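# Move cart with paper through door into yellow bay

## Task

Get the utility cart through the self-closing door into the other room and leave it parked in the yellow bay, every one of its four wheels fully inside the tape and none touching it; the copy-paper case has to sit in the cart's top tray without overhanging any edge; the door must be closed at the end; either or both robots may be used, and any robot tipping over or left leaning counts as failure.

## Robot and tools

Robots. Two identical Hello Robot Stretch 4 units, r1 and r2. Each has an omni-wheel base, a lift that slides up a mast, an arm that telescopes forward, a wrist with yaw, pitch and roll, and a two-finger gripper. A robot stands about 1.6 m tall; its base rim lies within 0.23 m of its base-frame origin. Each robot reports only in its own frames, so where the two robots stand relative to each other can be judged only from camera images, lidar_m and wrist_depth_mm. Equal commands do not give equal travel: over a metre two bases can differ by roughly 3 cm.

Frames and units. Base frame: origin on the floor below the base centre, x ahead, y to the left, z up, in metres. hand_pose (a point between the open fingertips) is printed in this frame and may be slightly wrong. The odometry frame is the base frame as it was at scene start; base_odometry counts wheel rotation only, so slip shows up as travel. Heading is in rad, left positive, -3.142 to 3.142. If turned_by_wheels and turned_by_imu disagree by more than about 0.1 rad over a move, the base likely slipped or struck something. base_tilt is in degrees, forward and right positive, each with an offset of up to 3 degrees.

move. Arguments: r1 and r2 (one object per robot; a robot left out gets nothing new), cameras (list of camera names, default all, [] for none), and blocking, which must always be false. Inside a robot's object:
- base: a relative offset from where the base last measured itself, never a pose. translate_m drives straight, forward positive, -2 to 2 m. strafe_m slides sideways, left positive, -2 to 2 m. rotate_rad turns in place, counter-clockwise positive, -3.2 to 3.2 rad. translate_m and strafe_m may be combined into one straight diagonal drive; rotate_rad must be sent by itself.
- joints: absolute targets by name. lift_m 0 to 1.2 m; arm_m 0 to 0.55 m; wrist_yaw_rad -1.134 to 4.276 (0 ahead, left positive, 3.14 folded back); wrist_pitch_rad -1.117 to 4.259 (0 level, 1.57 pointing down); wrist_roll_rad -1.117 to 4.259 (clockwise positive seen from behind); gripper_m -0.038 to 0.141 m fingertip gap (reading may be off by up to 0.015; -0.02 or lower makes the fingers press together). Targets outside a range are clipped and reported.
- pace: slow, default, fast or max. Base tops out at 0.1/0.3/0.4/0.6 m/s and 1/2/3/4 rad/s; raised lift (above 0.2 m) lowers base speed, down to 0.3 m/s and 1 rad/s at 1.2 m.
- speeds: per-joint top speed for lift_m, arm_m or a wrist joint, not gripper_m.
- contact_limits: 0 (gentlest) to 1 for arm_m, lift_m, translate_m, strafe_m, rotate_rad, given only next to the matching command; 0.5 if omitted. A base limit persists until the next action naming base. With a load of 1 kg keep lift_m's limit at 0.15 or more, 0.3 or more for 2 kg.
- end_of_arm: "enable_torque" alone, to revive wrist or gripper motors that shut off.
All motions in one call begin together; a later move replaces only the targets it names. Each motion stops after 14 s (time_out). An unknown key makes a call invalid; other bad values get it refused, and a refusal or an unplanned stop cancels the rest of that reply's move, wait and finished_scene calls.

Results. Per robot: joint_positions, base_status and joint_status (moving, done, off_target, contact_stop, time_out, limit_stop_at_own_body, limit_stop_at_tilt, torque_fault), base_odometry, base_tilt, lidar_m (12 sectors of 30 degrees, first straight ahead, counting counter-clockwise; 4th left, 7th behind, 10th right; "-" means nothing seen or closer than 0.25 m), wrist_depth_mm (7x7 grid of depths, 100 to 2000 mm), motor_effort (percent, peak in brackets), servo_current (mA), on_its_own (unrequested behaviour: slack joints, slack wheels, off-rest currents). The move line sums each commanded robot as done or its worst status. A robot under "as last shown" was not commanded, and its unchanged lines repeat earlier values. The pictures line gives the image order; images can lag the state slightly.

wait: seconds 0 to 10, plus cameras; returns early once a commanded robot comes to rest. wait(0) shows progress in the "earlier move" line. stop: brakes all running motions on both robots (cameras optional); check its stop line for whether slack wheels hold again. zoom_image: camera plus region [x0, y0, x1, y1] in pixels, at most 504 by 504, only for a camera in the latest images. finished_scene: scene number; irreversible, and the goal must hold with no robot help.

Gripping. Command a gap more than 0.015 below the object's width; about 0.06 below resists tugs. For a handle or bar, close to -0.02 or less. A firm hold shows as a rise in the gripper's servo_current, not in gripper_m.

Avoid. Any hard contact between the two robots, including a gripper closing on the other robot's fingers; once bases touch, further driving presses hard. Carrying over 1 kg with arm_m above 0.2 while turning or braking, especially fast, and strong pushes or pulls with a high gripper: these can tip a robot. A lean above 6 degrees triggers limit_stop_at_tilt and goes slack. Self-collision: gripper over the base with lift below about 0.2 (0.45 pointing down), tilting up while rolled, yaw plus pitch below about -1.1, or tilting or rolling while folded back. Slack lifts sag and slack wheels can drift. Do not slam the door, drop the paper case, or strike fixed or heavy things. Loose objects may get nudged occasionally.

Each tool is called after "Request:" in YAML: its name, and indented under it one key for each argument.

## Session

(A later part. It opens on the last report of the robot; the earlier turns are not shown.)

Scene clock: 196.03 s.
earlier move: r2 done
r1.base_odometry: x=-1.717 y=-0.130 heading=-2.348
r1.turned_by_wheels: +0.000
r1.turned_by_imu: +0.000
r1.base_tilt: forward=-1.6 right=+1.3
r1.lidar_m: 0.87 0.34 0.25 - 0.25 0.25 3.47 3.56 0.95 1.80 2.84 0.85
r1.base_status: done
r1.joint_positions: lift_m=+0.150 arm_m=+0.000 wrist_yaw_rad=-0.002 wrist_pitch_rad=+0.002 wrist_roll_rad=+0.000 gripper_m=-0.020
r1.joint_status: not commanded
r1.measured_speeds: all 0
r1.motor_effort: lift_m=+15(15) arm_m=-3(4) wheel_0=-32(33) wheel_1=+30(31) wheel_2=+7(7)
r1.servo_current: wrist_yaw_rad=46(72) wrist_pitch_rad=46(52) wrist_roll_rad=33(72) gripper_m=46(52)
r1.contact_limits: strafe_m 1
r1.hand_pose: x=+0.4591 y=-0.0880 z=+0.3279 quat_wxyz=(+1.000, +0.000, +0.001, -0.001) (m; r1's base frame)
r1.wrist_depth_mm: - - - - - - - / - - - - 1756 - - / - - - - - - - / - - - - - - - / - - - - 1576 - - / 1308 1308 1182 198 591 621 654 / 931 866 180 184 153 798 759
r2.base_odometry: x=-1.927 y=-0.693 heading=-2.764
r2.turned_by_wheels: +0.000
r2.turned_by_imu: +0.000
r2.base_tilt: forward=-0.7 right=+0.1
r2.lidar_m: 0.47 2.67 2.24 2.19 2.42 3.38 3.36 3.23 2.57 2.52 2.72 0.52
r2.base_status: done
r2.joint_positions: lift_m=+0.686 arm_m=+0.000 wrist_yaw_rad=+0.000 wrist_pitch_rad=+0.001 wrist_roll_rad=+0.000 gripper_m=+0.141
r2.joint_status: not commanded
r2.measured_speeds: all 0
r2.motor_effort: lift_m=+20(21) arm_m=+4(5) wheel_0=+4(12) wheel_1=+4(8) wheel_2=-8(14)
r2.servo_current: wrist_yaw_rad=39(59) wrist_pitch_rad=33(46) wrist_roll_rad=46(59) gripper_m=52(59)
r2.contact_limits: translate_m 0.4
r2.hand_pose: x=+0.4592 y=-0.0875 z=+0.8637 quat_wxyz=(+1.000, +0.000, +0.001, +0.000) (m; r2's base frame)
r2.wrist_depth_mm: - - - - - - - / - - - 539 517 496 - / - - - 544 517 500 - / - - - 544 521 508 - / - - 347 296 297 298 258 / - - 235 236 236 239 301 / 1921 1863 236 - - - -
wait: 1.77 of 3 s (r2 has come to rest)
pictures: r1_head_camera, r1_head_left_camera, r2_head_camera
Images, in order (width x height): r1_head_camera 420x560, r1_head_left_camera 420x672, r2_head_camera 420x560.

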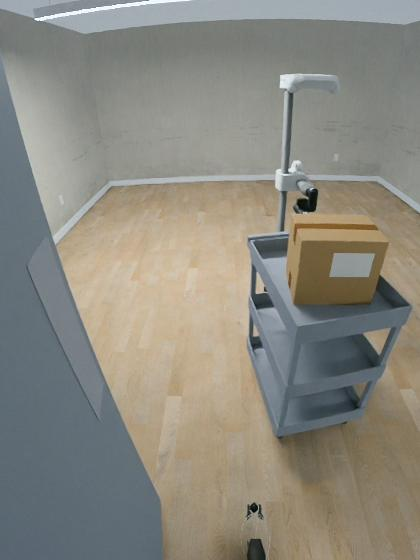

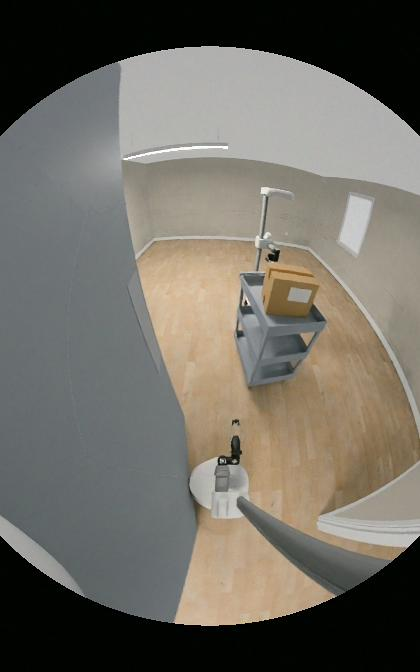

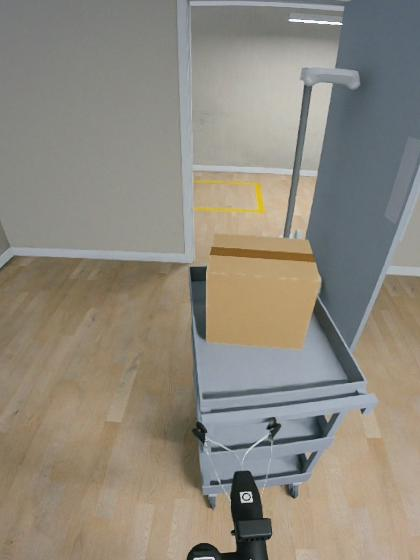

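Request:
move:
  r1: {"joints":{"lift_m":0.35,"wrist_yaw_rad":3.1}}
  blocking: false
  cameras: []

Request:
wait:
  seconds: 3
  cameras: ["r1_head_right_camera","r1_head_left_camera"]

Scene clock: 208.57 s.
move: r1 moving
r1.base_odometry: x=-1.717 y=-0.130 heading=-2.348
r1.turned_by_wheels: +0.000
r1.turned_by_imu: -0.001
r1.base_tilt: forward=-1.6 right=+1.3
r1.lidar_m: 0.88 0.34 0.25 - 0.25 0.25 3.46 3.52 0.95 1.80 2.81 0.82
r1.base_status: not commanded
r1.joint_positions: lift_m=+0.188 arm_m=+0.000 wrist_yaw_rad=+0.587 wrist_pitch_rad=+0.002 wrist_roll_rad=+0.000 gripper_m=-0.020
r1.joint_status: lift_m moving; wrist_yaw_rad moving
r1.measured_speeds: translate_m=+0.000 strafe_m=+0.000 rotate_rad=+0.000 lift_m=+0.146 arm_m=+0.000 wrist_yaw_rad=+1.819 wrist_pitch_rad=+0.000 wrist_roll_rad=+0.000
r1.motor_effort: lift_m=+24(25) arm_m=-3(4) wheel_0=-32(32) wheel_1=+30(31) wheel_2=+7(7)
r1.servo_current: wrist_yaw_rad=85(130) wrist_pitch_rad=39(46) wrist_roll_rad=46(46) gripper_m=46(46)
r1.contact_limits: strafe_m 1
r1.hand_pose: x=+0.4595 y=+0.0868 z=+0.3652 quat_wxyz=(+0.957, +0.000, +0.001, +0.289) (m; r1's base frame)
r1.wrist_depth_mm: 322 424 - - - - - / 332 424 - - - - - / 324 421 - - - - - / 330 418 - - - - - / 330 418 - - - - - / 329 413 1255 200 1308 1308 976 / 327 379 179 183 162 891 866
r2: as last shown
r2.turned_by_imu: +0.002
r2.base_tilt: forward=-0.6 right=+0.1
r2.lidar_m: 0.49 2.70 2.25 2.21 2.44 3.40 3.37 3.21 2.55 2.53 2.76 0.54
r2.motor_effort: lift_m=+20(21) arm_m=+4(4) wheel_0=+4(4) wheel_1=+4(4) wheel_2=-8(8)
r2.servo_current: wrist_yaw_rad=46(52) wrist_pitch_rad=39(39) wrist_roll_rad=39(52) gripper_m=52(52)
r2.contact_limits: translate_m 0.4
r2.wrist_depth_mm: - - - - - - - / - - - 544 517 500 - / - - - 539 517 496 - / - - - 544 517 504 - / - - 347 294 298 298 258 / - - 235 236 236 238 303 / 1921 1863 236 - - - -
pictures: none
No camera images: "cameras" was empty.

Scene clock: 210.10 s.
earlier move: r1 torque_fault
torque_fault: r1.wrist_yaw_rad switched itself off since the last result.
r1.base_odometry: x=-1.716 y=-0.131 heading=-2.349
r1.turned_by_wheels: -0.001
r1.turned_by_imu: -0.003
r1.base_tilt: forward=-1.6 right=+1.3
r1.lidar_m: 0.85 0.34 0.25 - 0.25 0.25 3.48 3.53 0.95 1.81 2.82 0.83
r1.base_status: not commanded
r1.joint_positions: lift_m=+0.350 arm_m=+0.000 wrist_yaw_rad=+1.029 wrist_pitch_rad=+0.007 wrist_roll_rad=+0.000 gripper_m=-0.020
r1.joint_status: wrist_yaw_rad torque_fault (moved +1.031 of +3.102); the others done
r1.measured_speeds: all 0
r1.on_its_own: wrist_yaw_rad is off since a torque_fault, until you send "end_of_arm": "enable_torque" (your +3.100 is given up)
r1.motor_effort: lift_m=+24(32) arm_m=+0(4) wheel_0=-25(33) wheel_1=+14(31) wheel_2=+5(9)
r1.servo_current: wrist_yaw_rad=39(988) wrist_pitch_rad=52(143) wrist_roll_rad=46(59) gripper_m=39(46)
r1.contact_limits: strafe_m 1
r1.hand_pose: x=+0.3945 y=+0.2020 z=+0.5259 quat_wxyz=(+0.870, -0.002, +0.003, +0.492) (m; r1's base frame)
r1.wrist_depth_mm: 208 241 286 343 - - - / 213 243 285 345 - - - / 213 243 286 343 - - - / 210 243 285 343 - - - / 214 244 286 343 - - - / 214 243 267 193 1661 1808 1756 / 213 234 272 319 154 1229 1308
r2.base_odometry: x=-1.927 y=-0.693 heading=-2.764
r2.turned_by_wheels: +0.000
r2.turned_by_imu: +0.000
r2.base_tilt: forward=-0.7 right=+0.1
r2.lidar_m: 0.48 2.67 2.25 2.22 2.42 3.39 3.35 3.21 2.58 2.53 2.76 0.53
r2.base_status: not commanded
r2.joint_positions: lift_m=+0.686 arm_m=+0.000 wrist_yaw_rad=+0.000 wrist_pitch_rad=+0.001 wrist_roll_rad=+0.000 gripper_m=+0.141
r2.joint_status: not commanded
r2.measured_speeds: all 0
r2.motor_effort: lift_m=+21(21) arm_m=+4(5) wheel_0=+4(5) wheel_1=+3(4) wheel_2=-8(8)
r2.servo_current: wrist_yaw_rad=46(59) wrist_pitch_rad=33(46) wrist_roll_rad=39(59) gripper_m=52(59)
r2.contact_limits: translate_m 0.4
r2.hand_pose: x=+0.4592 y=-0.0875 z=+0.8637 quat_wxyz=(+1.000, +0.000, +0.001, +0.000) (m; r2's base frame)
r2.wrist_depth_mm: - - - - - - - / - - - 549 517 496 - / - - - 544 517 504 - / - - - 544 517 504 - / - - 347 296 296 298 259 / - - 234 236 236 238 303 / 1921 1863 236 - - - -
wait: 1.53 of 3 s (r1 has come to rest)
pictures: r1_head_left_camera, r1_head_right_camera
Images, in order (width x height): r1_head_left_camera 420x672, r1_head_right_camera 420x672.

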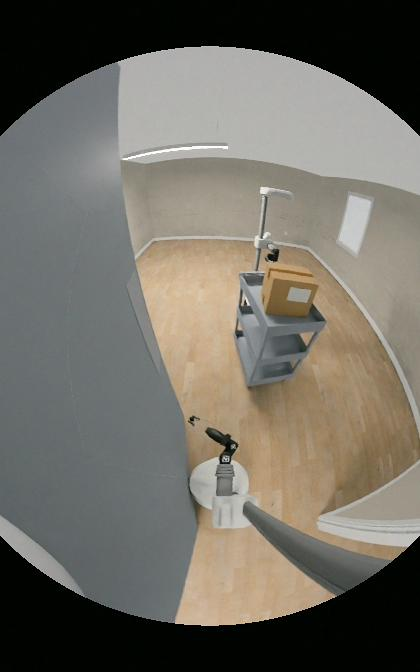

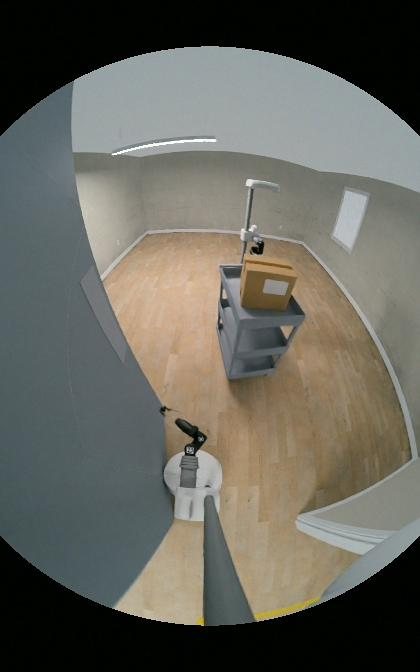

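Request:
move:
  r1: {"end_of_arm":"enable_torque"}
  blocking: false
  cameras: []

Request:
move:
  r1: {"joints":{"wrist_yaw_rad":0.3,"lift_m":0.15}}
  blocking: false
  cameras: []

Request:
wait:
  seconds: 0.6
  cameras: []

Request:
move:
  r1: {"base":{"translate_m":0.22,"strafe_m":0.2},"pace":"slow","contact_limits":{"strafe_m":0.8}}
  blocking: false
  cameras: []

Request:
wait:
  seconds: 3.5
  cameras: ["r1_head_right_camera","r1_head_left_camera","r2_head_camera"]

Scene clock: 217.67 s.
r1.base_odometry: x=-1.716 y=-0.131 heading=-2.349
r1.turned_by_wheels: +0.000
r1.turned_by_imu: -0.001
r1.base_tilt: forward=-1.6 right=+1.3
r1.lidar_m: 0.87 0.35 0.25 - 0.25 0.25 3.47 3.53 0.95 1.79 2.81 0.85
r1.base_status: not commanded
r1.joint_positions: lift_m=+0.350 arm_m=+0.000 wrist_yaw_rad=+1.029 wrist_pitch_rad=+0.007 wrist_roll_rad=+0.000 gripper_m=-0.020
r1.joint_status: not commanded
r1.measured_speeds: all 0
r1.end_of_arm: enable_torque: each motor that was off is on again
r1.on_its_own: wrist_yaw_rad is held at +1.029, not at your +3.100, since a torque_fault
r1.motor_effort: lift_m=+24(24) arm_m=-3(4) wheel_0=-25(26) wheel_1=+13(14) wheel_2=+5(5)
r1.servo_current: wrist_yaw_rad=33(59) wrist_pitch_rad=46(52) wrist_roll_rad=52(52) gripper_m=39(46)
r1.contact_limits: strafe_m 1
r1.hand_pose: x=+0.3945 y=+0.2020 z=+0.5259 quat_wxyz=(+0.870, -0.002, +0.003, +0.492) (m; r1's base frame)
r1.wrist_depth_mm: 209 241 285 343 - - - / 213 242 283 343 - - - / 213 243 285 345 - - - / 210 242 285 345 - - - / 214 243 285 345 - - - / 214 243 266 193 1708 1808 1756 / 213 232 272 317 154 1255 1281
r2: as last shown
r2.turned_by_imu: +0.001
r2.base_tilt: forward=-0.7 right=+0.0
r2.lidar_m: 0.44 2.68 2.28 2.21 2.43 3.39 3.38 3.21 2.57 2.53 2.75 0.53
r2.motor_effort: lift_m=+21(21) arm_m=+4(4) wheel_0=+4(4) wheel_1=+3(4) wheel_2=-8(8)
r2.servo_current: wrist_yaw_rad=39(59) wrist_pitch_rad=46(46) wrist_roll_rad=46(46) gripper_m=52(52)
r2.contact_limits: translate_m 0.4
r2.wrist_depth_mm: - - - - - - - / - - - 549 517 496 - / - - - 539 521 500 - / - - - 544 521 500 - / - - 345 296 297 298 258 / - - 234 236 236 238 301 / 1921 1808 236 - - - -
pictures: none
No camera images: "cameras" was empty.

Scene clock: 218.17 s.
move: r1 moving
r1.base_odometry: x=-1.716 y=-0.131 heading=-2.349
r1.turned_by_wheels: +0.000
r1.turned_by_imu: +0.000
r1.base_tilt: forward=-1.6 right=+1.3
r1.lidar_m: 0.89 0.36 0.25 - 0.25 0.25 3.47 3.54 0.96 1.80 2.83 0.84
r1.base_status: not commanded
r1.joint_positions: lift_m=+0.312 arm_m=+0.000 wrist_yaw_rad=+0.455 wrist_pitch_rad=+0.007 wrist_roll_rad=+0.000 gripper_m=-0.020
r1.joint_status: lift_m moving; wrist_yaw_rad moving
r1.measured_speeds: translate_m=+0.000 strafe_m=+0.000 rotate_rad=+0.000 lift_m=-0.146 arm_m=+0.000 wrist_yaw_rad=-1.542 wrist_pitch_rad=+0.000 wrist_roll_rad=+0.000
r1.motor_effort: lift_m=+12(24) arm_m=-4(4) wheel_0=-25(26) wheel_1=+13(14) wheel_2=+5(6)
r1.servo_current: wrist_yaw_rad=59(124) wrist_pitch_rad=52(52) wrist_roll_rad=52(65) gripper_m=46(46)
r1.contact_limits: strafe_m 1
r1.hand_pose: x=+0.4684 y=+0.0482 z=+0.4888 quat_wxyz=(+0.974, -0.001, +0.003, +0.226) (m; r1's base frame)
r1.wrist_depth_mm: 322 392 - - - - - / 324 394 - - - - - / 315 392 - - - - - / 314 399 - - - - - / 325 394 - - - - - / 325 410 1618 199 1708 1708 1464 / 322 373 179 183 162 1182 -
r2: as last shown
r2.turned_by_imu: +0.000
r2.lidar_m: 0.46 2.69 2.24 2.19 2.44 3.40 3.35 3.18 2.55 2.52 2.74 0.53
r2.motor_effort: lift_m=+21(21) arm_m=+4(4) wheel_0=+4(4) wheel_1=+4(4) wheel_2=-7(8)
r2.servo_current: wrist_yaw_rad=39(52) wrist_pitch_rad=33(39) wrist_roll_rad=46(46) gripper_m=46(59)
r2.contact_limits: translate_m 0.4
r2.wrist_depth_mm: - - - - - - - / - - - 554 517 500 - / - - - 539 517 500 - / - - - 544 521 504 - / - - 347 294 296 298 257 / - - 236 237 237 240 303 / 1983 1808 236 - - - -
pictures: none
No camera images: "cameras" was empty.

Scene clock: 218.77 s.
earlier move: r1 moving
r1.base_odometry: x=-1.716 y=-0.131 heading=-2.349
r1.turned_by_wheels: +0.000
r1.turned_by_imu: +0.000
r1.base_tilt: forward=-1.6 right=+1.3
r1.lidar_m: 0.87 0.34 0.25 - 0.25 0.25 3.45 3.54 0.96 1.80 2.82 0.83
r1.base_status: not commanded
r1.joint_positions: lift_m=+0.193 arm_m=+0.000 wrist_yaw_rad=+0.303 wrist_pitch_rad=+0.007 wrist_roll_rad=+0.000 gripper_m=-0.020
r1.joint_status: lift_m moving; wrist_yaw_rad moving
r1.measured_speeds: translate_m=+0.000 strafe_m=+0.000 rotate_rad=+0.000 lift_m=-0.164 arm_m=+0.000 wrist_yaw_rad=+0.000 wrist_pitch_rad=+0.000 wrist_roll_rad=+0.000
r1.motor_effort: lift_m=+11(24) arm_m=-4(4) wheel_0=-25(26) wheel_1=+13(14) wheel_2=+5(6)
r1.servo_current: wrist_yaw_rad=26(124) wrist_pitch_rad=46(52) wrist_roll_rad=52(65) gripper_m=39(52)
r1.contact_limits: strafe_m 1
r1.hand_pose: x=+0.4722 y=+0.0025 z=+0.3688 quat_wxyz=(+0.989, -0.001, +0.003, +0.151) (m; r1's base frame)
r1.wrist_depth_mm: - - - - - - - / - - - - - - 1078 / - - - - - - - / - - - - - - 517 / 1863 - - - - 1576 521 / 1160 1336 1229 199 1366 654 - / 866 931 180 183 161 544 504
r2.base_odometry: x=-1.927 y=-0.693 heading=-2.764
r2.turned_by_wheels: +0.000
r2.turned_by_imu: +0.000
r2.base_tilt: forward=-0.7 right=+0.1
r2.lidar_m: 0.47 2.69 2.22 2.20 2.42 3.39 3.35 3.21 2.57 2.52 2.73 0.52
r2.base_status: not commanded
r2.joint_positions: lift_m=+0.686 arm_m=+0.000 wrist_yaw_rad=+0.000 wrist_pitch_rad=+0.001 wrist_roll_rad=+0.000 gripper_m=+0.141
r2.joint_status: not commanded
r2.measured_speeds: all 0
r2.motor_effort: lift_m=+21(21) arm_m=+4(5) wheel_0=+4(4) wheel_1=+4(4) wheel_2=-8(8)
r2.servo_current: wrist_yaw_rad=52(52) wrist_pitch_rad=33(52) wrist_roll_rad=46(52) gripper_m=52(59)
r2.contact_limits: translate_m 0.4
r2.hand_pose: x=+0.4592 y=-0.0875 z=+0.8637 quat_wxyz=(+1.000, +0.000, +0.001, +0.000) (m; r2's base frame)
r2.wrist_depth_mm: - - - - - - - / - - - 544 512 496 - / - - - 544 517 496 - / - - - 544 517 504 - / - - 347 296 297 298 259 / - - 235 236 236 238 300 / 1921 1863 236 - - - -
wait: 0.60 s; no rest
pictures: none
No camera images: "cameras" was empty.

Scene clock: 219.27 s.
earlier move: r1 moving
move: r1 contact_stop
r1.base_odometry: x=-1.721 y=-0.131 heading=-2.333
r1.turned_by_wheels: +0.016
r1.turned_by_imu: +0.016
r1.base_tilt: forward=-1.6 right=+1.3
r1.lidar_m: 0.87 0.33 0.25 - 0.25 0.25 3.48 3.55 0.97 1.91 2.85 0.84
r1.base_status: translate_m contact_stop; strafe_m contact_stop
r1.joint_positions: lift_m=+0.151 arm_m=+0.000 wrist_yaw_rad=+0.303 wrist_pitch_rad=+0.007 wrist_roll_rad=+0.000 gripper_m=-0.020
r1.joint_status: lift_m moving; wrist_yaw_rad moving
r1.measured_speeds: translate_m=+0.003 strafe_m=-0.028 rotate_rad=+0.009 lift_m=-0.013 arm_m=+0.000 wrist_yaw_rad=+0.000 wrist_pitch_rad=+0.000 wrist_roll_rad=+0.000
r1.on_its_own: the wheels are slack since a contact_stop
r1.motor_effort: lift_m=+11(13) arm_m=-4(4) wheel_0=-2(27) wheel_1=+2(33) wheel_2=+0(5)
r1.servo_current: wrist_yaw_rad=33(65) wrist_pitch_rad=46(59) wrist_roll_rad=33(59) gripper_m=46(46)
r1.contact_limits: strafe_m 0.8
r1.hand_pose: x=+0.4722 y=+0.0025 z=+0.3270 quat_wxyz=(+0.989, -0.001, +0.003, +0.151) (m; r1's base frame)
r1.wrist_depth_mm: 377 - - - - 1576 - / 377 - - - - - 484 / 377 - - - - - 500 / 379 - - - - - - / 377 - - - - 1537 500 / 377 1205 1118 198 1205 1008 512 / 375 831 180 183 161 809 488
r2: as last shown
r2.lidar_m: 0.49 2.72 2.25 2.20 2.41 3.41 3.35 3.23 2.55 2.52 2.73 0.53
r2.motor_effort: lift_m=+21(21) arm_m=+4(4) wheel_0=+4(4) wheel_1=+4(4) wheel_2=-8(8)
r2.servo_current: wrist_yaw_rad=46(52) wrist_pitch_rad=33(39) wrist_roll_rad=39(52) gripper_m=46(52)
r2.contact_limits: translate_m 0.4
r2.wrist_depth_mm: - - - - - - - / - - - 544 517 496 - / - - - 535 517 500 - / - - - 544 512 500 - / - - 345 294 297 297 259 / - - 235 235 237 238 303 / 1921 1863 235 - - - -
pictures: none
No camera images: "cameras" was empty.

not run: a stop that you did not command came earlier in this reply.

Request:
move:
  r1: {"base":{"translate_m":0.25,"strafe_m":0.05},"pace":"slow","contact_limits":{"translate_m":1}}
  blocking: false
  cameras: []

Request:
wait:
  seconds: 4
  cameras: ["r1_head_right_camera","r2_head_camera"]

Scene clock: 224.63 s.
earlier move: r1 done
move: r1 moving
r1.base_odometry: x=-1.877 y=+0.025 heading=-2.215
r1.turned_by_wheels: +0.118
r1.turned_by_imu: +0.117
r1.base_tilt: forward=-1.6 right=+1.3
r1.lidar_m: 0.34 0.25 - 0.25 0.25 0.62 3.38 0.77 0.74 2.49 2.70 0.84
r1.base_status: translate_m moving; strafe_m moving
r1.joint_positions: lift_m=+0.150 arm_m=+0.000 wrist_yaw_rad=+0.303 wrist_pitch_rad=+0.007 wrist_roll_rad=+0.000 gripper_m=-0.020
r1.joint_status: all done
r1.measured_speeds: translate_m=+0.037 strafe_m=+0.004 rotate_rad=-0.002 lift_m=+0.000 arm_m=+0.000 wrist_yaw_rad=+0.000 wrist_pitch_rad=+0.000 wrist_roll_rad=+0.000
r1.motor_effort: lift_m=+13(13) arm_m=-3(4) wheel_0=+1(3) wheel_1=+16(16) wheel_2=-12(12)
r1.servo_current: wrist_yaw_rad=59(59) wrist_pitch_rad=46(52) wrist_roll_rad=46(59) gripper_m=46(46)
r1.contact_limits: translate_m 1
r1.hand_pose: x=+0.4722 y=+0.0025 z=+0.3268 quat_wxyz=(+0.989, -0.001, +0.003, +0.151) (m; r1's base frame)
r1.wrist_depth_mm: 147 175 206 254 - - - / 145 171 208 254 - 1537 - / 145 171 208 254 - 521 - / 156 171 214 254 - - - / 145 176 209 254 - 1098 1464 / 145 176 191 199 1098 517 492 / 148 162 196 161 161 508 492
r2: as last shown
r2.turned_by_imu: +0.001
r2.lidar_m: 0.48 2.66 2.24 2.20 2.39 3.38 3.36 3.25 2.55 2.53 2.77 0.54
r2.servo_current: wrist_yaw_rad=59(65) wrist_pitch_rad=39(46) wrist_roll_rad=46(52) gripper_m=52(59)
r2.contact_limits: translate_m 0.4
r2.wrist_depth_mm: - - - - - - - / - - - 549 517 1160 - / - - - 544 512 504 - / - - - 544 517 508 - / - - 347 294 298 298 259 / - - 233 236 236 239 304 / 1921 1808 235 - - 1618 1708
pictures: none
No camera images: "cameras" was empty.

Scene clock: 228.13 s.
earlier move: r1 done
r1.base_odometry: x=-1.975 y=-0.206 heading=-2.216
r1.turned_by_wheels: -0.001
r1.turned_by_imu: +0.000
r1.base_tilt: forward=-1.6 right=+1.2
r1.lidar_m: 0.69 0.25 0.25 - 0.25 0.39 3.61 0.95 1.12 2.58 0.84 0.59
r1.base_status: done
r1.joint_positions: lift_m=+0.150 arm_m=+0.000 wrist_yaw_rad=+0.303 wrist_pitch_rad=+0.007 wrist_roll_rad=+0.000 gripper_m=-0.020
r1.joint_status: all done
r1.measured_speeds: all 0
r1.motor_effort: lift_m=+13(13) arm_m=-4(4) wheel_0=-8(8) wheel_1=+5(18) wheel_2=-3(12)
r1.servo_current: wrist_yaw_rad=52(78) wrist_pitch_rad=52(59) wrist_roll_rad=52(65) gripper_m=46(52)
r1.contact_limits: translate_m 1
r1.hand_pose: x=+0.4722 y=+0.0025 z=+0.3268 quat_wxyz=(+0.989, -0.001, +0.003, +0.151) (m; r1's base frame)
r1.wrist_depth_mm: - - - - - - - / - - - - - - - / - - - - - - - / - - - - - - - / - - - - - - 1160 / 1229 1255 1118 200 1205 634 - / 891 831 180 183 161 407 -
r2.base_odometry: x=-1.927 y=-0.693 heading=-2.764
r2.turned_by_wheels: +0.000
r2.turned_by_imu: +0.000
r2.base_tilt: forward=-0.7 right=+0.1
r2.lidar_m: 0.47 2.69 2.24 2.20 2.38 3.38 3.37 3.23 2.55 2.54 2.77 0.54
r2.base_status: not commanded
r2.joint_positions: lift_m=+0.686 arm_m=+0.000 wrist_yaw_rad=+0.000 wrist_pitch_rad=+0.001 wrist_roll_rad=+0.000 gripper_m=+0.141
r2.joint_status: not commanded
r2.measured_speeds: all 0
r2.motor_effort: lift_m=+21(21) arm_m=+4(5) wheel_0=+3(4) wheel_1=+4(4) wheel_2=-8(8)
r2.servo_current: wrist_yaw_rad=52(65) wrist_pitch_rad=46(52) wrist_roll_rad=52(59) gripper_m=52(59)
r2.contact_limits: translate_m 0.4
r2.hand_pose: x=+0.4592 y=-0.0875 z=+0.8637 quat_wxyz=(+1.000, +0.000, +0.001, +0.000) (m; r2's base frame)
r2.wrist_depth_mm: - - - - - - - / - - - 544 517 500 - / - - - 544 517 500 - / - - - 544 521 504 - / - - 345 294 296 298 259 / - - 235 236 236 238 301 / - 1863 235 - - - 1756
wait: 3.50 of 4 s (r1 has come to rest)
pictures: r1_head_right_camera, r2_head_camera
Images, in order (width x height): r1_head_right_camera 420x672, r2_head_camera 420x560.

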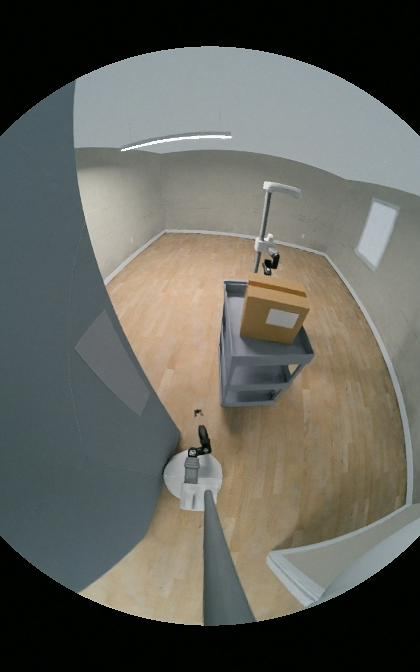

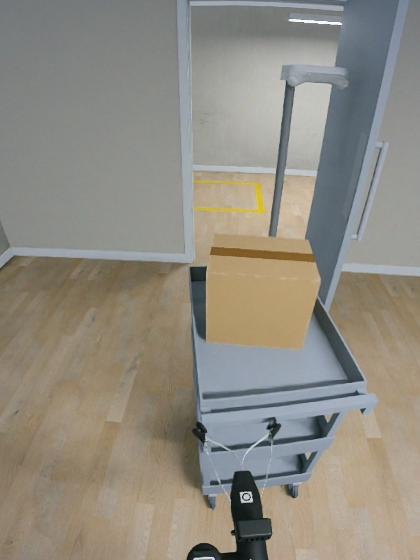

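Request:
move:
  r1: {"base":{"strafe_m":0.45,"translate_m":0.05},"pace":"slow","contact_limits":{"strafe_m":1}}
  blocking: false
  cameras: []

Request:
wait:
  seconds: 6
  cameras: ["r1_head_right_camera","r2_head_camera"]

Scene clock: 233.30 s.
move: r1 moving
r1.base_odometry: x=-1.965 y=-0.215 heading=-2.217
r1.turned_by_wheels: -0.001
r1.turned_by_imu: -0.001
r1.base_tilt: forward=-1.6 right=+1.3
r1.lidar_m: 0.68 0.25 0.25 - 0.25 0.36 3.61 0.97 1.15 2.58 0.84 0.58
r1.base_status: translate_m moving; strafe_m moving
r1.joint_positions: lift_m=+0.150 arm_m=+0.000 wrist_yaw_rad=+0.303 wrist_pitch_rad=+0.007 wrist_roll_rad=+0.000 gripper_m=-0.020
r1.joint_status: not commanded
r1.measured_speeds: translate_m=+0.007 strafe_m=+0.053 rotate_rad=-0.003 lift_m=+0.000 arm_m=+0.000 wrist_yaw_rad=+0.000 wrist_pitch_rad=+0.000 wrist_roll_rad=+0.000
r1.motor_effort: lift_m=+13(13) arm_m=-3(4) wheel_0=-13(14) wheel_1=+10(12) wheel_2=-5(5)
r1.servo_current: wrist_yaw_rad=39(65) wrist_pitch_rad=52(52) wrist_roll_rad=46(59) gripper_m=46(46)
r1.contact_limits: strafe_m 1
r1.hand_pose: x=+0.4722 y=+0.0025 z=+0.3268 quat_wxyz=(+0.989, -0.001, +0.003, +0.151) (m; r1's base frame)
r1.wrist_depth_mm: - - - - - - - / - - - - - - - / - - - - - - - / - - - - - - - / - - - - - - 1182 / 1205 1255 1098 199 1205 691 - / 878 820 180 183 162 402 -
r2: as last shown
r2.turned_by_imu: +0.001
r2.lidar_m: 0.46 2.67 2.25 2.21 2.42 3.37 3.35 3.24 2.56 2.53 2.76 0.53
r2.servo_current: wrist_yaw_rad=39(59) wrist_pitch_rad=39(46) wrist_roll_rad=39(59) gripper_m=46(59)
r2.contact_limits: translate_m 0.4
r2.wrist_depth_mm: - - - - - - - / - - - 544 517 500 - / - - - 539 512 504 - / - - - 544 521 504 - / - - 347 294 297 300 259 / - - 235 236 236 239 304 / 1983 1808 236 - - - 1708
pictures: none
No camera images: "cameras" was empty.

Scene clock: 238.53 s.
earlier move: r1 done
r1.base_odometry: x=-1.647 y=-0.515 heading=-2.216
r1.turned_by_wheels: +0.001
r1.turned_by_imu: +0.081
r1.base_tilt: forward=-1.6 right=+1.3
r1.lidar_m: 4.35 0.25 0.25 - 0.25 0.30 4.10 1.12 1.31 2.77 0.69 0.63
r1.base_status: done
r1.joint_positions: lift_m=+0.150 arm_m=+0.000 wrist_yaw_rad=+0.303 wrist_pitch_rad=+0.006 wrist_roll_rad=+0.000 gripper_m=-0.020
r1.joint_status: not commanded
r1.measured_speeds: all 0
r1.motor_effort: lift_m=+15(15) arm_m=+4(4) wheel_0=-29(33) wheel_1=+34(37) wheel_2=-4(6)
r1.servo_current: wrist_yaw_rad=39(72) wrist_pitch_rad=46(59) wrist_roll_rad=52(65) gripper_m=39(52)
r1.contact_limits: strafe_m 1
r1.hand_pose: x=+0.4722 y=+0.0025 z=+0.3267 quat_wxyz=(+0.989, +0.000, +0.003, +0.151) (m; r1's base frame)
r1.wrist_depth_mm: - - - - - - - / - - - - - - - / - - - - - - - / - - - - - - - / - - - - - - - / 1205 1229 1160 200 1229 1205 1205 / 878 820 180 183 161 831 842
r2.base_odometry: x=-1.927 y=-0.693 heading=-2.764
r2.turned_by_wheels: +0.000
r2.turned_by_imu: +0.001
r2.base_tilt: forward=-0.7 right=+0.1
r2.lidar_m: 0.48 2.69 2.25 2.23 2.42 3.38 3.36 3.23 2.58 2.51 2.76 0.54
r2.base_status: not commanded
r2.joint_positions: lift_m=+0.686 arm_m=+0.000 wrist_yaw_rad=+0.000 wrist_pitch_rad=+0.001 wrist_roll_rad=+0.000 gripper_m=+0.141
r2.joint_status: not commanded
r2.measured_speeds: all 0
r2.motor_effort: lift_m=+21(21) arm_m=+4(5) wheel_0=+3(4) wheel_1=+4(4) wheel_2=-8(8)
r2.servo_current: wrist_yaw_rad=46(59) wrist_pitch_rad=39(46) wrist_roll_rad=39(65) gripper_m=59(59)
r2.contact_limits: translate_m 0.4
r2.hand_pose: x=+0.4592 y=-0.0875 z=+0.8637 quat_wxyz=(+1.000, +0.000, +0.001, +0.000) (m; r2's base frame)
r2.wrist_depth_mm: - - - - - 1499 - / - - - 549 517 496 - / - - - 539 521 500 - / - - - 544 521 504 - / - - 347 294 297 298 259 / - - 234 236 237 239 301 / 1921 1863 236 - - 1160 -
wait: 5.23 of 6 s (r1 has come to rest)
pictures: r1_head_right_camera, r2_head_camera
Images, in order (width x height): r1_head_right_camera 420x672, r2_head_camera 420x560.

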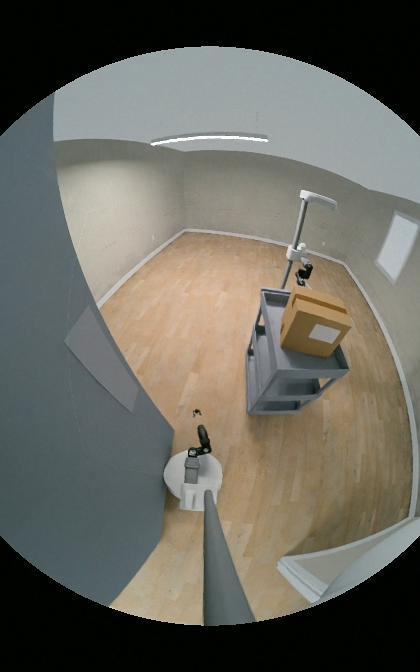

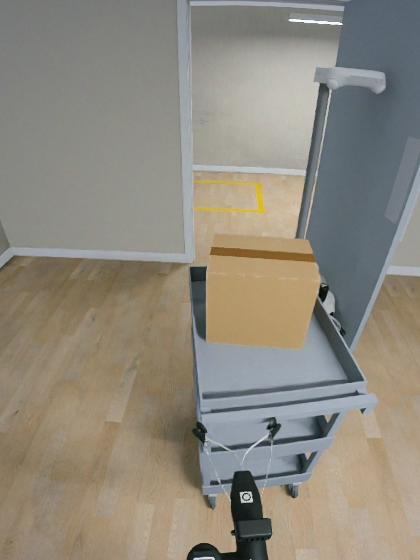

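Request:
move:
  r1: {"base":{"translate_m":0.2,"strafe_m":0.04},"pace":"slow","contact_limits":{"translate_m":1}}
  r2: {"base":{"translate_m":0.35,"strafe_m":0.09},"pace":"slow","contact_limits":{"translate_m":0.5}}
  blocking: false
  cameras: []

Request:
wait:
  seconds: 2.5
  cameras: []

Request:
wait:
  seconds: 3
  cameras: ["r1_head_right_camera","r2_head_camera"]

Scene clock: 281.17 s.
move: r1 moving; r2 moving
r1.base_odometry: x=-1.653 y=-0.524 heading=-2.205
r1.turned_by_wheels: +0.012
r1.turned_by_imu: +0.010
r1.base_tilt: forward=-1.6 right=+1.3
r1.lidar_m: 4.21 0.26 0.25 - 0.25 0.29 4.15 1.11 1.34 2.77 0.63 0.58
r1.base_status: translate_m moving; strafe_m moving
r1.joint_positions: lift_m=+0.150 arm_m=+0.000 wrist_yaw_rad=+0.303 wrist_pitch_rad=+0.006 wrist_roll_rad=+0.000 gripper_m=-0.020
r1.joint_status: not commanded
r1.measured_speeds: translate_m=+0.044 strafe_m=-0.001 rotate_rad=+0.035 lift_m=+0.000 arm_m=+0.000 wrist_yaw_rad=+0.000 wrist_pitch_rad=+0.000 wrist_roll_rad=+0.000
r1.motor_effort: lift_m=+15(15) arm_m=+4(4) wheel_0=-7(30) wheel_1=+35(38) wheel_2=-10(12)
r1.servo_current: wrist_yaw_rad=52(59) wrist_pitch_rad=52(52) wrist_roll_rad=46(59) gripper_m=39(52)
r1.contact_limits: translate_m 1
r1.hand_pose: x=+0.4722 y=+0.0025 z=+0.3267 quat_wxyz=(+0.989, +0.000, +0.003, +0.151) (m; r1's base frame)
r1.wrist_depth_mm: - - - - - - - / - - - - - - - / - - - - - - - / - - - - - - - / - - - - - - - / 1229 1229 1118 199 1205 1182 1205 / 878 831 180 183 161 820 842
r2.base_odometry: x=-1.938 y=-0.701 heading=-2.764
r2.turned_by_wheels: +0.000
r2.turned_by_imu: +0.006
r2.base_tilt: forward=-0.7 right=+0.1
r2.lidar_m: 0.45 2.66 2.24 2.20 2.42 3.38 3.35 3.22 2.59 2.53 2.75 0.52
r2.base_status: translate_m moving; strafe_m moving
r2.joint_positions: lift_m=+0.686 arm_m=+0.000 wrist_yaw_rad=-0.001 wrist_pitch_rad=+0.001 wrist_roll_rad=+0.000 gripper_m=+0.141
r2.joint_status: not commanded
r2.measured_speeds: translate_m=+0.048 strafe_m=+0.013 rotate_rad=-0.001 lift_m=+0.000 arm_m=+0.000 wrist_yaw_rad=+0.000 wrist_pitch_rad=+0.000 wrist_roll_rad=+0.000
r2.motor_effort: lift_m=+21(21) arm_m=+5(5) wheel_0=+5(9) wheel_1=+8(8) wheel_2=-12(13)
r2.servo_current: wrist_yaw_rad=46(59) wrist_pitch_rad=39(46) wrist_roll_rad=39(59) gripper_m=52(59)
r2.contact_limits: translate_m 0.5
r2.hand_pose: x=+0.4591 y=-0.0878 z=+0.8637 quat_wxyz=(+1.000, +0.000, +0.001, -0.001) (m; r2's base frame)
r2.wrist_depth_mm: - - - - - - - / - - - - 521 496 - / - - - 544 517 500 - / - - - 539 517 504 - / - - 294 294 296 296 259 / - - 234 235 236 208 301 / 1921 1921 1618 - - 1160 -
pictures: none
No camera images: "cameras" was empty.

Scene clock: 282.47 s.
earlier move: r1 contact_stop; r2 moving
r1.base_odometry: x=-1.665 y=-0.522 heading=-2.185
r1.turned_by_wheels: +0.019
r1.turned_by_imu: +0.019
r1.base_tilt: forward=-1.6 right=+1.3
r1.lidar_m: 4.07 0.25 0.25 - 0.25 0.32 3.63 1.10 1.39 2.76 0.50 0.50
r1.base_status: translate_m contact_stop (by the wheels' count: +0.016 of +0.200); strafe_m contact_stop (by the wheels' count: -0.010 of +0.040)
r1.joint_positions: lift_m=+0.150 arm_m=+0.000 wrist_yaw_rad=+0.303 wrist_pitch_rad=+0.006 wrist_roll_rad=+0.000 gripper_m=-0.020
r1.joint_status: not commanded
r1.measured_speeds: all 0
r1.on_its_own: the wheels are slack since a contact_stop
r1.motor_effort: lift_m=+15(15) arm_m=+4(4) wheel_0=+0(30) wheel_1=+0(38) wheel_2=+0(12)
r1.servo_current: wrist_yaw_rad=39(65) wrist_pitch_rad=39(52) wrist_roll_rad=72(72) gripper_m=46(52)
r1.contact_limits: translate_m 1
r1.hand_pose: x=+0.4722 y=+0.0025 z=+0.3267 quat_wxyz=(+0.989, +0.000, +0.003, +0.151) (m; r1's base frame)
r1.wrist_depth_mm: - - - - - - - / - - - - - - - / - - - - - - - / - - - - - - - / - - - - - - - / 1255 1229 1138 198 1205 1182 1160 / 878 831 180 183 161 809 842
r2.base_odometry: x=-2.034 y=-0.771 heading=-2.764
r2.turned_by_wheels: +0.000
r2.turned_by_imu: +0.000
r2.base_tilt: forward=-0.7 right=+0.0
r2.lidar_m: 0.46 2.57 2.20 2.15 2.35 3.52 3.49 3.30 2.60 2.57 0.69 0.54
r2.base_status: translate_m moving; strafe_m moving
r2.joint_positions: lift_m=+0.686 arm_m=+0.000 wrist_yaw_rad=-0.004 wrist_pitch_rad=+0.001 wrist_roll_rad=+0.000 gripper_m=+0.141
r2.joint_status: not commanded
r2.measured_speeds: translate_m=+0.098 strafe_m=+0.025 rotate_rad=-0.002 lift_m=+0.000 arm_m=+0.000 wrist_yaw_rad=+0.000 wrist_pitch_rad=+0.000 wrist_roll_rad=+0.000
r2.motor_effort: lift_m=+20(21) arm_m=+4(5) wheel_0=+6(9) wheel_1=+6(8) wheel_2=-12(14)
r2.servo_current: wrist_yaw_rad=39(59) wrist_pitch_rad=39(46) wrist_roll_rad=46(59) gripper_m=52(59)
r2.contact_limits: translate_m 0.5
r2.hand_pose: x=+0.4589 y=-0.0885 z=+0.8637 quat_wxyz=(+1.000, +0.000, +0.001, -0.002) (m; r2's base frame)
r2.wrist_depth_mm: - - - - - 1397 - / - - - - 517 492 - / - - - 549 517 496 - / - - - 549 525 504 - / - - - 294 294 294 294 / - - 235 236 235 209 296 / 1921 1808 1808 - - - -
wait: 1.30 of 2.5 s (r1 has come to rest)
pictures: none
No camera images: "cameras" was empty.

not run: a stop that you did not command came earlier in this reply.

Request:
stop:
  cameras: ["r1_head_right_camera","r1_head_left_camera","r2_head_camera"]

Scene clock: 285.43 s.
earlier move: r2 done
stop: r1's wheels hold again
r1.base_odometry: x=-1.665 y=-0.522 heading=-2.185
r1.turned_by_wheels: +0.000
r1.turned_by_imu: +0.000
r1.base_tilt: forward=-1.6 right=+1.3
r1.lidar_m: 4.11 0.26 0.25 - 0.25 0.31 3.65 1.11 1.39 0.55 0.33 0.45
r1.base_status: translate_m contact_stop (by the wheels' count: +0.016 of +0.200); strafe_m contact_stop (by the wheels' count: -0.010 of +0.040)
r1.joint_positions: lift_m=+0.150 arm_m=+0.000 wrist_yaw_rad=+0.303 wrist_pitch_rad=+0.006 wrist_roll_rad=+0.000 gripper_m=-0.020
r1.joint_status: not commanded
r1.measured_speeds: all 0
r1.motor_effort: lift_m=+15(15) arm_m=+4(4) wheel_0=+1(30) wheel_1=+0(38) wheel_2=+0(12)
r1.servo_current: wrist_yaw_rad=59(78) wrist_pitch_rad=52(59) wrist_roll_rad=52(72) gripper_m=46(52)
r1.contact_limits: translate_m 1
r1.hand_pose: x=+0.4722 y=+0.0025 z=+0.3267 quat_wxyz=(+0.989, +0.000, +0.003, +0.151) (m; r1's base frame)
r1.wrist_depth_mm: - - - - - - - / - - - - - - - / - - - - - - - / - - - - - - - / - - - - - - - / 1205 1205 1138 199 1182 1205 1160 / 891 831 180 183 161 798 866
r2.base_odometry: x=-2.219 y=-0.905 heading=-2.764
r2.turned_by_wheels: +0.000
r2.turned_by_imu: +0.000
r2.base_tilt: forward=-0.6 right=+0.1
r2.lidar_m: 0.49 2.31 2.11 2.07 2.26 3.47 3.72 3.40 2.71 2.64 0.64 0.53
r2.base_status: done
r2.joint_positions: lift_m=+0.686 arm_m=+0.000 wrist_yaw_rad=-0.004 wrist_pitch_rad=+0.001 wrist_roll_rad=+0.000 gripper_m=+0.141
r2.joint_status: not commanded
r2.measured_speeds: all 0
r2.motor_effort: lift_m=+21(21) arm_m=+4(5) wheel_0=+0(9) wheel_1=+0(8) wheel_2=+0(14)
r2.servo_current: wrist_yaw_rad=46(65) wrist_pitch_rad=39(46) wrist_roll_rad=59(65) gripper_m=52(59)
r2.contact_limits: translate_m 0.5
r2.hand_pose: x=+0.4589 y=-0.0885 z=+0.8637 quat_wxyz=(+1.000, +0.000, +0.001, -0.002) (m; r2's base frame)
r2.wrist_depth_mm: - - - - - - - / - - - - 539 500 473 / - - - - 535 500 477 / - - - - 539 508 480 / - - - 245 298 296 291 / - - 216 244 241 236 235 / 1921 1808 1808 - - - -
pictures: r1_head_left_camera, r1_head_right_camera, r2_head_camera
Images, in order (width x height): r1_head_left_camera 420x672, r1_head_right_camera 420x672, r2_head_camera 420x560.

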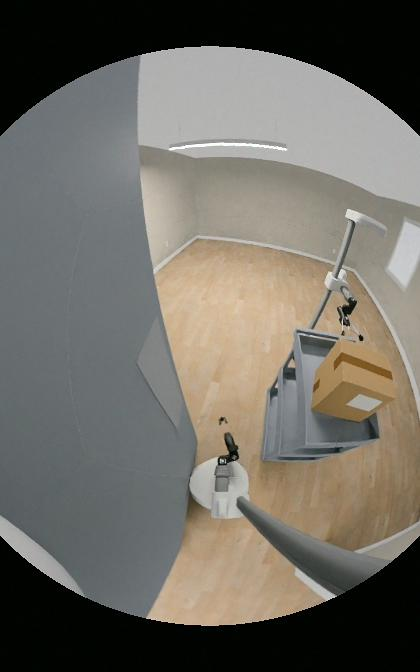

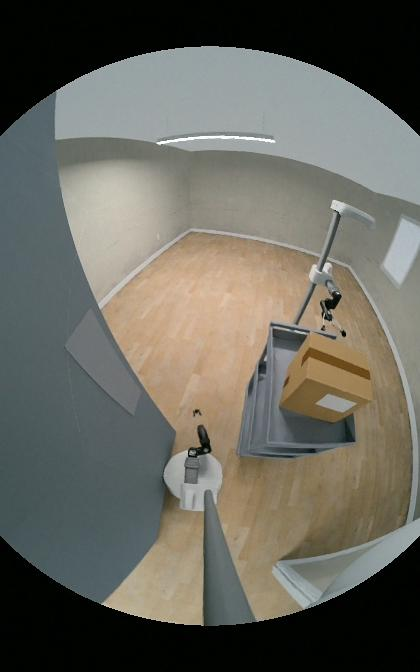

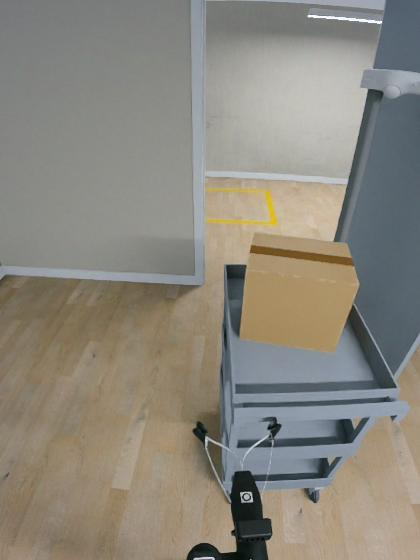

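Request:
move:
  r2: {"base":{"translate_m":-0.12},"joints":{"wrist_roll_rad":1.57,"gripper_m":0.09}}
  blocking: false
  cameras: []

Request:
wait:
  seconds: 2
  cameras: []

Request:
move:
  r2: {"base":{"strafe_m":-0.19},"pace":"default"}
  blocking: false
  cameras: []

Request:
wait:
  seconds: 3
  cameras: ["r2_head_camera","r2_wrist_camera"]

Scene clock: 311.93 s.
move: r2 moving
r1: as last shown
r1.base_tilt: forward=-1.6 right=+1.2
r1.lidar_m: 4.13 0.26 0.25 - 0.25 0.32 3.63 1.13 1.42 0.53 0.32 0.45
r1.motor_effort: lift_m=+15(15) arm_m=+4(4) wheel_0=+0(0) wheel_1=+0(0) wheel_2=+0(0)
r1.servo_current: wrist_yaw_rad=52(72) wrist_pitch_rad=52(52) wrist_roll_rad=65(72) gripper_m=39(46)
r1.contact_limits: translate_m 1
r1.wrist_depth_mm: - - - - - - - / - - - - - - - / - - - - - - - / - - - - - - - / - - - - - - - / 1229 1229 1118 200 1205 1205 1182 / 878 842 180 183 161 820 842
r2.base_odometry: x=-2.189 y=-0.894 heading=-2.764
r2.turned_by_wheels: +0.000
r2.turned_by_imu: +0.001
r2.base_tilt: forward=-0.6 right=+0.1
r2.lidar_m: 0.49 2.35 2.12 2.08 2.28 3.46 3.68 3.42 2.69 2.65 0.72 0.52
r2.base_status: translate_m moving
r2.joint_positions: lift_m=+0.686 arm_m=+0.000 wrist_yaw_rad=-0.003 wrist_pitch_rad=+0.001 wrist_roll_rad=+0.588 gripper_m=+0.130
r2.joint_status: wrist_roll_rad moving; gripper_m moving
r2.measured_speeds: translate_m=-0.121 strafe_m=+0.000 rotate_rad=-0.002 lift_m=+0.000 arm_m=+0.000 wrist_yaw_rad=+0.000 wrist_pitch_rad=+0.000 wrist_roll_rad=+1.820
r2.motor_effort: lift_m=+21(21) arm_m=+4(4) wheel_0=-10(10) wheel_1=-5(8) wheel_2=+12(12)
r2.servo_current: wrist_yaw_rad=59(59) wrist_pitch_rad=46(46) wrist_roll_rad=98(124) gripper_m=91(111)
r2.hand_pose: x=+0.4590 y=-0.0883 z=+0.8637 quat_wxyz=(+0.957, +0.290, +0.000, -0.002) (m; r2's base frame)
r2.wrist_depth_mm: - - - - 521 504 - / - - - 569 535 517 525 / - - - 580 554 317 255 / - - - 654 283 319 315 / - - - 271 324 322 - / - - 217 271 195 - - / - - - - - - -
pictures: none
No camera images: "cameras" was empty.

Scene clock: 313.10 s.
earlier move: r2 done
r1.base_odometry: x=-1.665 y=-0.522 heading=-2.185
r1.turned_by_wheels: +0.000
r1.turned_by_imu: +0.000
r1.base_tilt: forward=-1.6 right=+1.3
r1.lidar_m: 4.10 0.26 0.25 - 0.25 0.28 3.64 1.11 1.42 0.54 0.33 0.45
r1.base_status: not commanded
r1.joint_positions: lift_m=+0.150 arm_m=+0.000 wrist_yaw_rad=+0.303 wrist_pitch_rad=+0.006 wrist_roll_rad=+0.000 gripper_m=-0.020
r1.joint_status: not commanded
r1.measured_speeds: all 0
r1.motor_effort: lift_m=+15(15) arm_m=+4(4) wheel_0=+0(1) wheel_1=+0(0) wheel_2=+0(0)
r1.servo_current: wrist_yaw_rad=52(72) wrist_pitch_rad=39(52) wrist_roll_rad=46(72) gripper_m=46(52)
r1.contact_limits: translate_m 1
r1.hand_pose: x=+0.4722 y=+0.0025 z=+0.3267 quat_wxyz=(+0.989, +0.000, +0.003, +0.151) (m; r1's base frame)
r1.wrist_depth_mm: - - - - - - - / - - - - - - - / - - - - - - - / - - - - - - - / - - - - - - - / 1229 1255 1138 199 1229 1229 1182 / 878 831 180 183 162 798 842
r2.base_odometry: x=-2.107 y=-0.861 heading=-2.764
r2.turned_by_wheels: +0.000
r2.turned_by_imu: +0.000
r2.base_tilt: forward=-0.6 right=+0.1
r2.lidar_m: 0.59 2.44 2.12 2.09 2.28 3.45 3.62 3.40 2.69 2.63 2.87 0.60
r2.base_status: done
r2.joint_positions: lift_m=+0.686 arm_m=+0.000 wrist_yaw_rad=-0.003 wrist_pitch_rad=+0.001 wrist_roll_rad=+1.568 gripper_m=+0.090
r2.joint_status: all done
r2.measured_speeds: all 0
r2.motor_effort: lift_m=+21(21) arm_m=+4(5) wheel_0=-2(10) wheel_1=-3(9) wheel_2=+4(13)
r2.servo_current: wrist_yaw_rad=59(59) wrist_pitch_rad=46(46) wrist_roll_rad=39(124) gripper_m=52(117)
r2.hand_pose: x=+0.4590 y=-0.0883 z=+0.8637 quat_wxyz=(+0.708, +0.706, -0.001, -0.001) (m; r2's base frame)
r2.wrist_depth_mm: - - 609 410 407 - - / - - 627 413 1008 - - / - - 647 415 1008 - 415 / - - - 421 427 424 421 / - - - - - 1618 1205 / - - 193 - 192 1618 1182 / - - - - - 1756 1205
wait: 1.17 of 2 s (r2 has come to rest)
pictures: none
No camera images: "cameras" was empty.

Scene clock: 313.60 s.
move: r2 moving
r1: as last shown
r1.lidar_m: 4.12 0.26 0.25 - 0.25 0.33 3.63 1.13 1.41 0.53 0.34 0.46
r1.motor_effort: lift_m=+15(15) arm_m=+3(4) wheel_0=+0(1) wheel_1=+0(0) wheel_2=+0(0)
r1.servo_current: wrist_yaw_rad=46(65) wrist_pitch_rad=46(52) wrist_roll_rad=46(65) gripper_m=39(52)
r1.contact_limits: translate_m 1
r1.wrist_depth_mm: - - - - - - - / - - - - - - - / - - - - - - - / - - - - - - - / - - - - - - - / 1229 1229 1118 199 1205 1229 1182 / 878 831 180 183 161 809 854
r2.base_odometry: x=-2.120 y=-0.828 heading=-2.764
r2.turned_by_wheels: +0.000
r2.turned_by_imu: +0.000
r2.base_tilt: forward=-0.7 right=+0.0
r2.lidar_m: 0.56 2.44 2.14 2.13 2.33 3.53 3.59 3.30 2.66 2.59 2.85 0.59
r2.base_status: strafe_m moving
r2.joint_positions: lift_m=+0.686 arm_m=+0.000 wrist_yaw_rad=-0.003 wrist_pitch_rad=+0.001 wrist_roll_rad=+1.568 gripper_m=+0.090
r2.joint_status: not commanded
r2.measured_speeds: translate_m=-0.001 strafe_m=-0.140 rotate_rad=+0.004 lift_m=+0.000 arm_m=+0.000 wrist_yaw_rad=+0.000 wrist_pitch_rad=+0.000 wrist_roll_rad=+0.000
r2.motor_effort: lift_m=+21(21) arm_m=+4(4) wheel_0=+8(13) wheel_1=-11(12) wheel_2=-1(3)
r2.servo_current: wrist_yaw_rad=52(52) wrist_pitch_rad=46(46) wrist_roll_rad=52(59) gripper_m=46(65)
r2.hand_pose: x=+0.4590 y=-0.0882 z=+0.8637 quat_wxyz=(+0.708, +0.706, -0.001, -0.001) (m; r2's base frame)
r2.wrist_depth_mm: - 1281 597 402 404 - - / - - 621 407 1008 - - / - - 640 413 1025 - 418 / - - 691 418 1008 - 418 / - - - 418 427 1430 427 / - - 193 - 192 1661 1182 / - - - - - 1708 1182
pictures: none
No camera images: "cameras" was empty.

Scene clock: 315.03 s.
earlier move: r2 done
r1.base_odometry: x=-1.665 y=-0.522 heading=-2.185
r1.turned_by_wheels: +0.000
r1.turned_by_imu: +0.000
r1.base_tilt: forward=-1.6 right=+1.3
r1.lidar_m: 4.12 0.25 0.25 - 0.25 0.32 3.63 1.10 1.41 0.54 0.34 0.44
r1.base_status: not commanded
r1.joint_positions: lift_m=+0.150 arm_m=+0.000 wrist_yaw_rad=+0.303 wrist_pitch_rad=+0.006 wrist_roll_rad=+0.000 gripper_m=-0.020
r1.joint_status: not commanded
r1.measured_speeds: all 0
r1.motor_effort: lift_m=+15(15) arm_m=+4(4) wheel_0=-1(1) wheel_1=+0(0) wheel_2=+0(0)
r1.servo_current: wrist_yaw_rad=52(72) wrist_pitch_rad=46(59) wrist_roll_rad=59(65) gripper_m=39(52)
r1.contact_limits: translate_m 1
r1.hand_pose: x=+0.4722 y=+0.0025 z=+0.3267 quat_wxyz=(+0.989, +0.000, +0.003, +0.151) (m; r1's base frame)
r1.wrist_depth_mm: - - - - - - - / - - - - - - - / - - - - - - - / - - - - - - - / - - - - - - - / 1182 1229 1118 199 1205 1205 1182 / 878 842 180 183 162 820 842
r2.base_odometry: x=-2.177 y=-0.685 heading=-2.764
r2.turned_by_wheels: +0.000
r2.turned_by_imu: +0.000
r2.base_tilt: forward=-0.7 right=+0.1
r2.lidar_m: 0.59 2.43 2.32 2.29 2.48 3.63 3.60 3.12 2.50 2.45 2.69 0.60
r2.base_status: done
r2.joint_positions: lift_m=+0.686 arm_m=+0.000 wrist_yaw_rad=-0.003 wrist_pitch_rad=+0.001 wrist_roll_rad=+1.568 gripper_m=+0.090
r2.joint_status: not commanded
r2.measured_speeds: all 0
r2.motor_effort: lift_m=+21(21) arm_m=+4(5) wheel_0=+3(14) wheel_1=-3(12) wheel_2=+0(3)
r2.servo_current: wrist_yaw_rad=52(59) wrist_pitch_rad=39(46) wrist_roll_rad=52(65) gripper_m=46(65)
r2.hand_pose: x=+0.4590 y=-0.0882 z=+0.8637 quat_wxyz=(+0.708, +0.706, -0.001, -0.001) (m; r2's base frame)
r2.wrist_depth_mm: - - - 359 404 404 402 / - - - 402 402 904 - / - - 609 407 1008 - - / - - 640 413 1008 - - / - - 654 415 418 - 418 / - - 193 415 190 - - / - - - - - 439 433
wait: 1.43 of 3 s (r2 has come to rest)
pictures: r2_head_camera, r2_wrist_camera
Images, in order (width x height): r2_head_camera 420x560, r2_wrist_camera 616x392.

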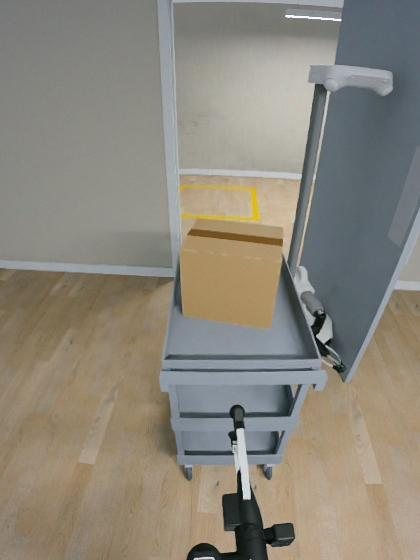

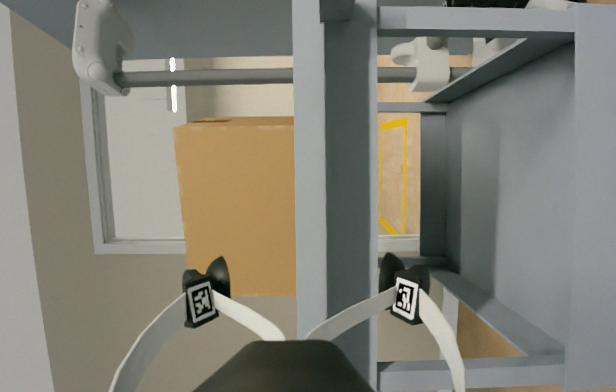

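Request:
move:
  r2: {"base":{"translate_m":0.17},"pace":"slow","contact_limits":{"translate_m":0.2}}
  blocking: false
  cameras: []

Request:
wait:
  seconds: 3
  cameras: ["r2_wrist_camera"]

Scene clock: 320.27 s.
move: r2 moving
r1: as last shown
r1.lidar_m: 4.12 0.25 0.25 - 0.25 0.31 3.63 1.11 1.39 0.54 0.31 0.44
r1.motor_effort: lift_m=+15(15) arm_m=+4(4) wheel_0=+0(1) wheel_1=+0(0) wheel_2=+0(0)
r1.servo_current: wrist_yaw_rad=59(65) wrist_pitch_rad=46(59) wrist_roll_rad=52(65) gripper_m=39(46)
r1.contact_limits: translate_m 1
r1.wrist_depth_mm: - - - - - - - / - - - - - - - / - - - - - - - / - - - - - - - / - - - - - - - / 1229 1205 1138 200 1229 1205 1182 / 891 831 180 183 161 820 854
r2.base_odometry: x=-2.189 y=-0.689 heading=-2.764
r2.turned_by_wheels: +0.000
r2.turned_by_imu: +0.001
r2.base_tilt: forward=-0.7 right=+0.1
r2.lidar_m: 0.56 2.40 2.29 2.29 2.48 3.64 3.60 3.17 2.48 2.46 2.68 0.58
r2.base_status: translate_m moving
r2.joint_positions: lift_m=+0.686 arm_m=+0.000 wrist_yaw_rad=-0.003 wrist_pitch_rad=+0.001 wrist_roll_rad=+1.568 gripper_m=+0.090
r2.joint_status: not commanded
r2.measured_speeds: translate_m=+0.049 strafe_m=+0.000 rotate_rad=+0.001 lift_m=+0.000 arm_m=+0.000 wrist_yaw_rad=+0.000 wrist_pitch_rad=+0.000 wrist_roll_rad=+0.000
r2.motor_effort: lift_m=+20(21) arm_m=+4(5) wheel_0=+8(10) wheel_1=+5(6) wheel_2=-9(11)
r2.servo_current: wrist_yaw_rad=46(65) wrist_pitch_rad=39(46) wrist_roll_rad=39(59) gripper_m=59(59)
r2.contact_limits: translate_m 0.2
r2.hand_pose: x=+0.4590 y=-0.0882 z=+0.8637 quat_wxyz=(+0.708, +0.706, -0.001, -0.001) (m; r2's base frame)
r2.wrist_depth_mm: - - - 362 392 399 397 / - - - 394 392 831 - / - - 597 394 397 - - / - - 621 399 402 - - / - - 640 404 404 - - / - - 194 407 190 - - / - - - - - 445 430
pictures: none
No camera images: "cameras" was empty.

Scene clock: 322.77 s.
earlier move: r2 done
r1.base_odometry: x=-1.665 y=-0.522 heading=-2.185
r1.turned_by_wheels: +0.000
r1.turned_by_imu: +0.000
r1.base_tilt: forward=-1.6 right=+1.3
r1.lidar_m: 4.13 0.26 0.25 - 0.25 0.31 3.65 1.13 1.42 0.54 0.32 0.43
r1.base_status: not commanded
r1.joint_positions: lift_m=+0.150 arm_m=+0.000 wrist_yaw_rad=+0.303 wrist_pitch_rad=+0.006 wrist_roll_rad=+0.000 gripper_m=-0.020
r1.joint_status: not commanded
r1.measured_speeds: all 0
r1.motor_effort: lift_m=+15(15) arm_m=+4(4) wheel_0=+0(1) wheel_1=+0(0) wheel_2=+0(0)
r1.servo_current: wrist_yaw_rad=39(72) wrist_pitch_rad=52(59) wrist_roll_rad=52(65) gripper_m=46(52)
r1.contact_limits: translate_m 1
r1.hand_pose: x=+0.4722 y=+0.0025 z=+0.3267 quat_wxyz=(+0.989, +0.000, +0.003, +0.151) (m; r1's base frame)
r1.wrist_depth_mm: - - - - - - - / - - - - - - - / - - - - - - - / - - - - - - - / - - - - - - - / 1205 1229 1160 199 1205 1205 1160 / 878 831 180 184 161 809 842
r2.base_odometry: x=-2.335 y=-0.747 heading=-2.764
r2.turned_by_wheels: +0.000
r2.turned_by_imu: +0.001
r2.base_tilt: forward=-0.7 right=+0.1
r2.lidar_m: 0.39 2.25 2.30 2.26 2.49 3.74 3.78 3.17 2.50 2.49 2.65 0.43
r2.base_status: done
r2.joint_positions: lift_m=+0.686 arm_m=+0.000 wrist_yaw_rad=-0.003 wrist_pitch_rad=+0.001 wrist_roll_rad=+1.568 gripper_m=+0.090
r2.joint_status: not commanded
r2.measured_speeds: all 0
r2.motor_effort: lift_m=+21(21) arm_m=+4(5) wheel_0=+4(10) wheel_1=+5(7) wheel_2=-5(11)
r2.servo_current: wrist_yaw_rad=52(65) wrist_pitch_rad=33(46) wrist_roll_rad=52(59) gripper_m=59(59)
r2.contact_limits: translate_m 0.2
r2.hand_pose: x=+0.4590 y=-0.0882 z=+0.8637 quat_wxyz=(+0.708, +0.706, -0.001, -0.001) (m; r2's base frame)
r2.wrist_depth_mm: - - - 178 236 1118 - / - - - 179 237 778 - / - 452 442 181 240 - - / - 1921 462 183 243 - - / - 492 480 185 246 - - / - 165 192 186 190 - - / - - - - - 1756 492
wait: 2.50 of 3 s (r2 has come to rest)
pictures: r2_wrist_camera
Images, in order (width x height): r2_wrist_camera 616x392.

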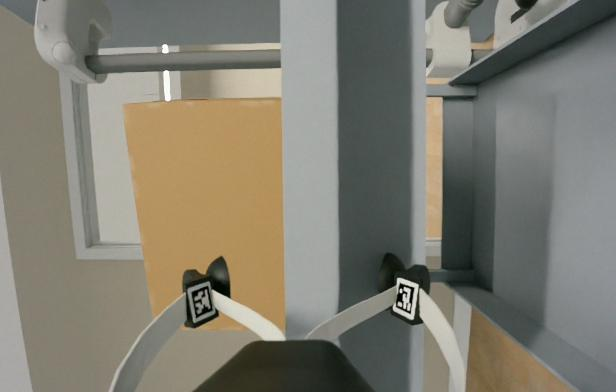

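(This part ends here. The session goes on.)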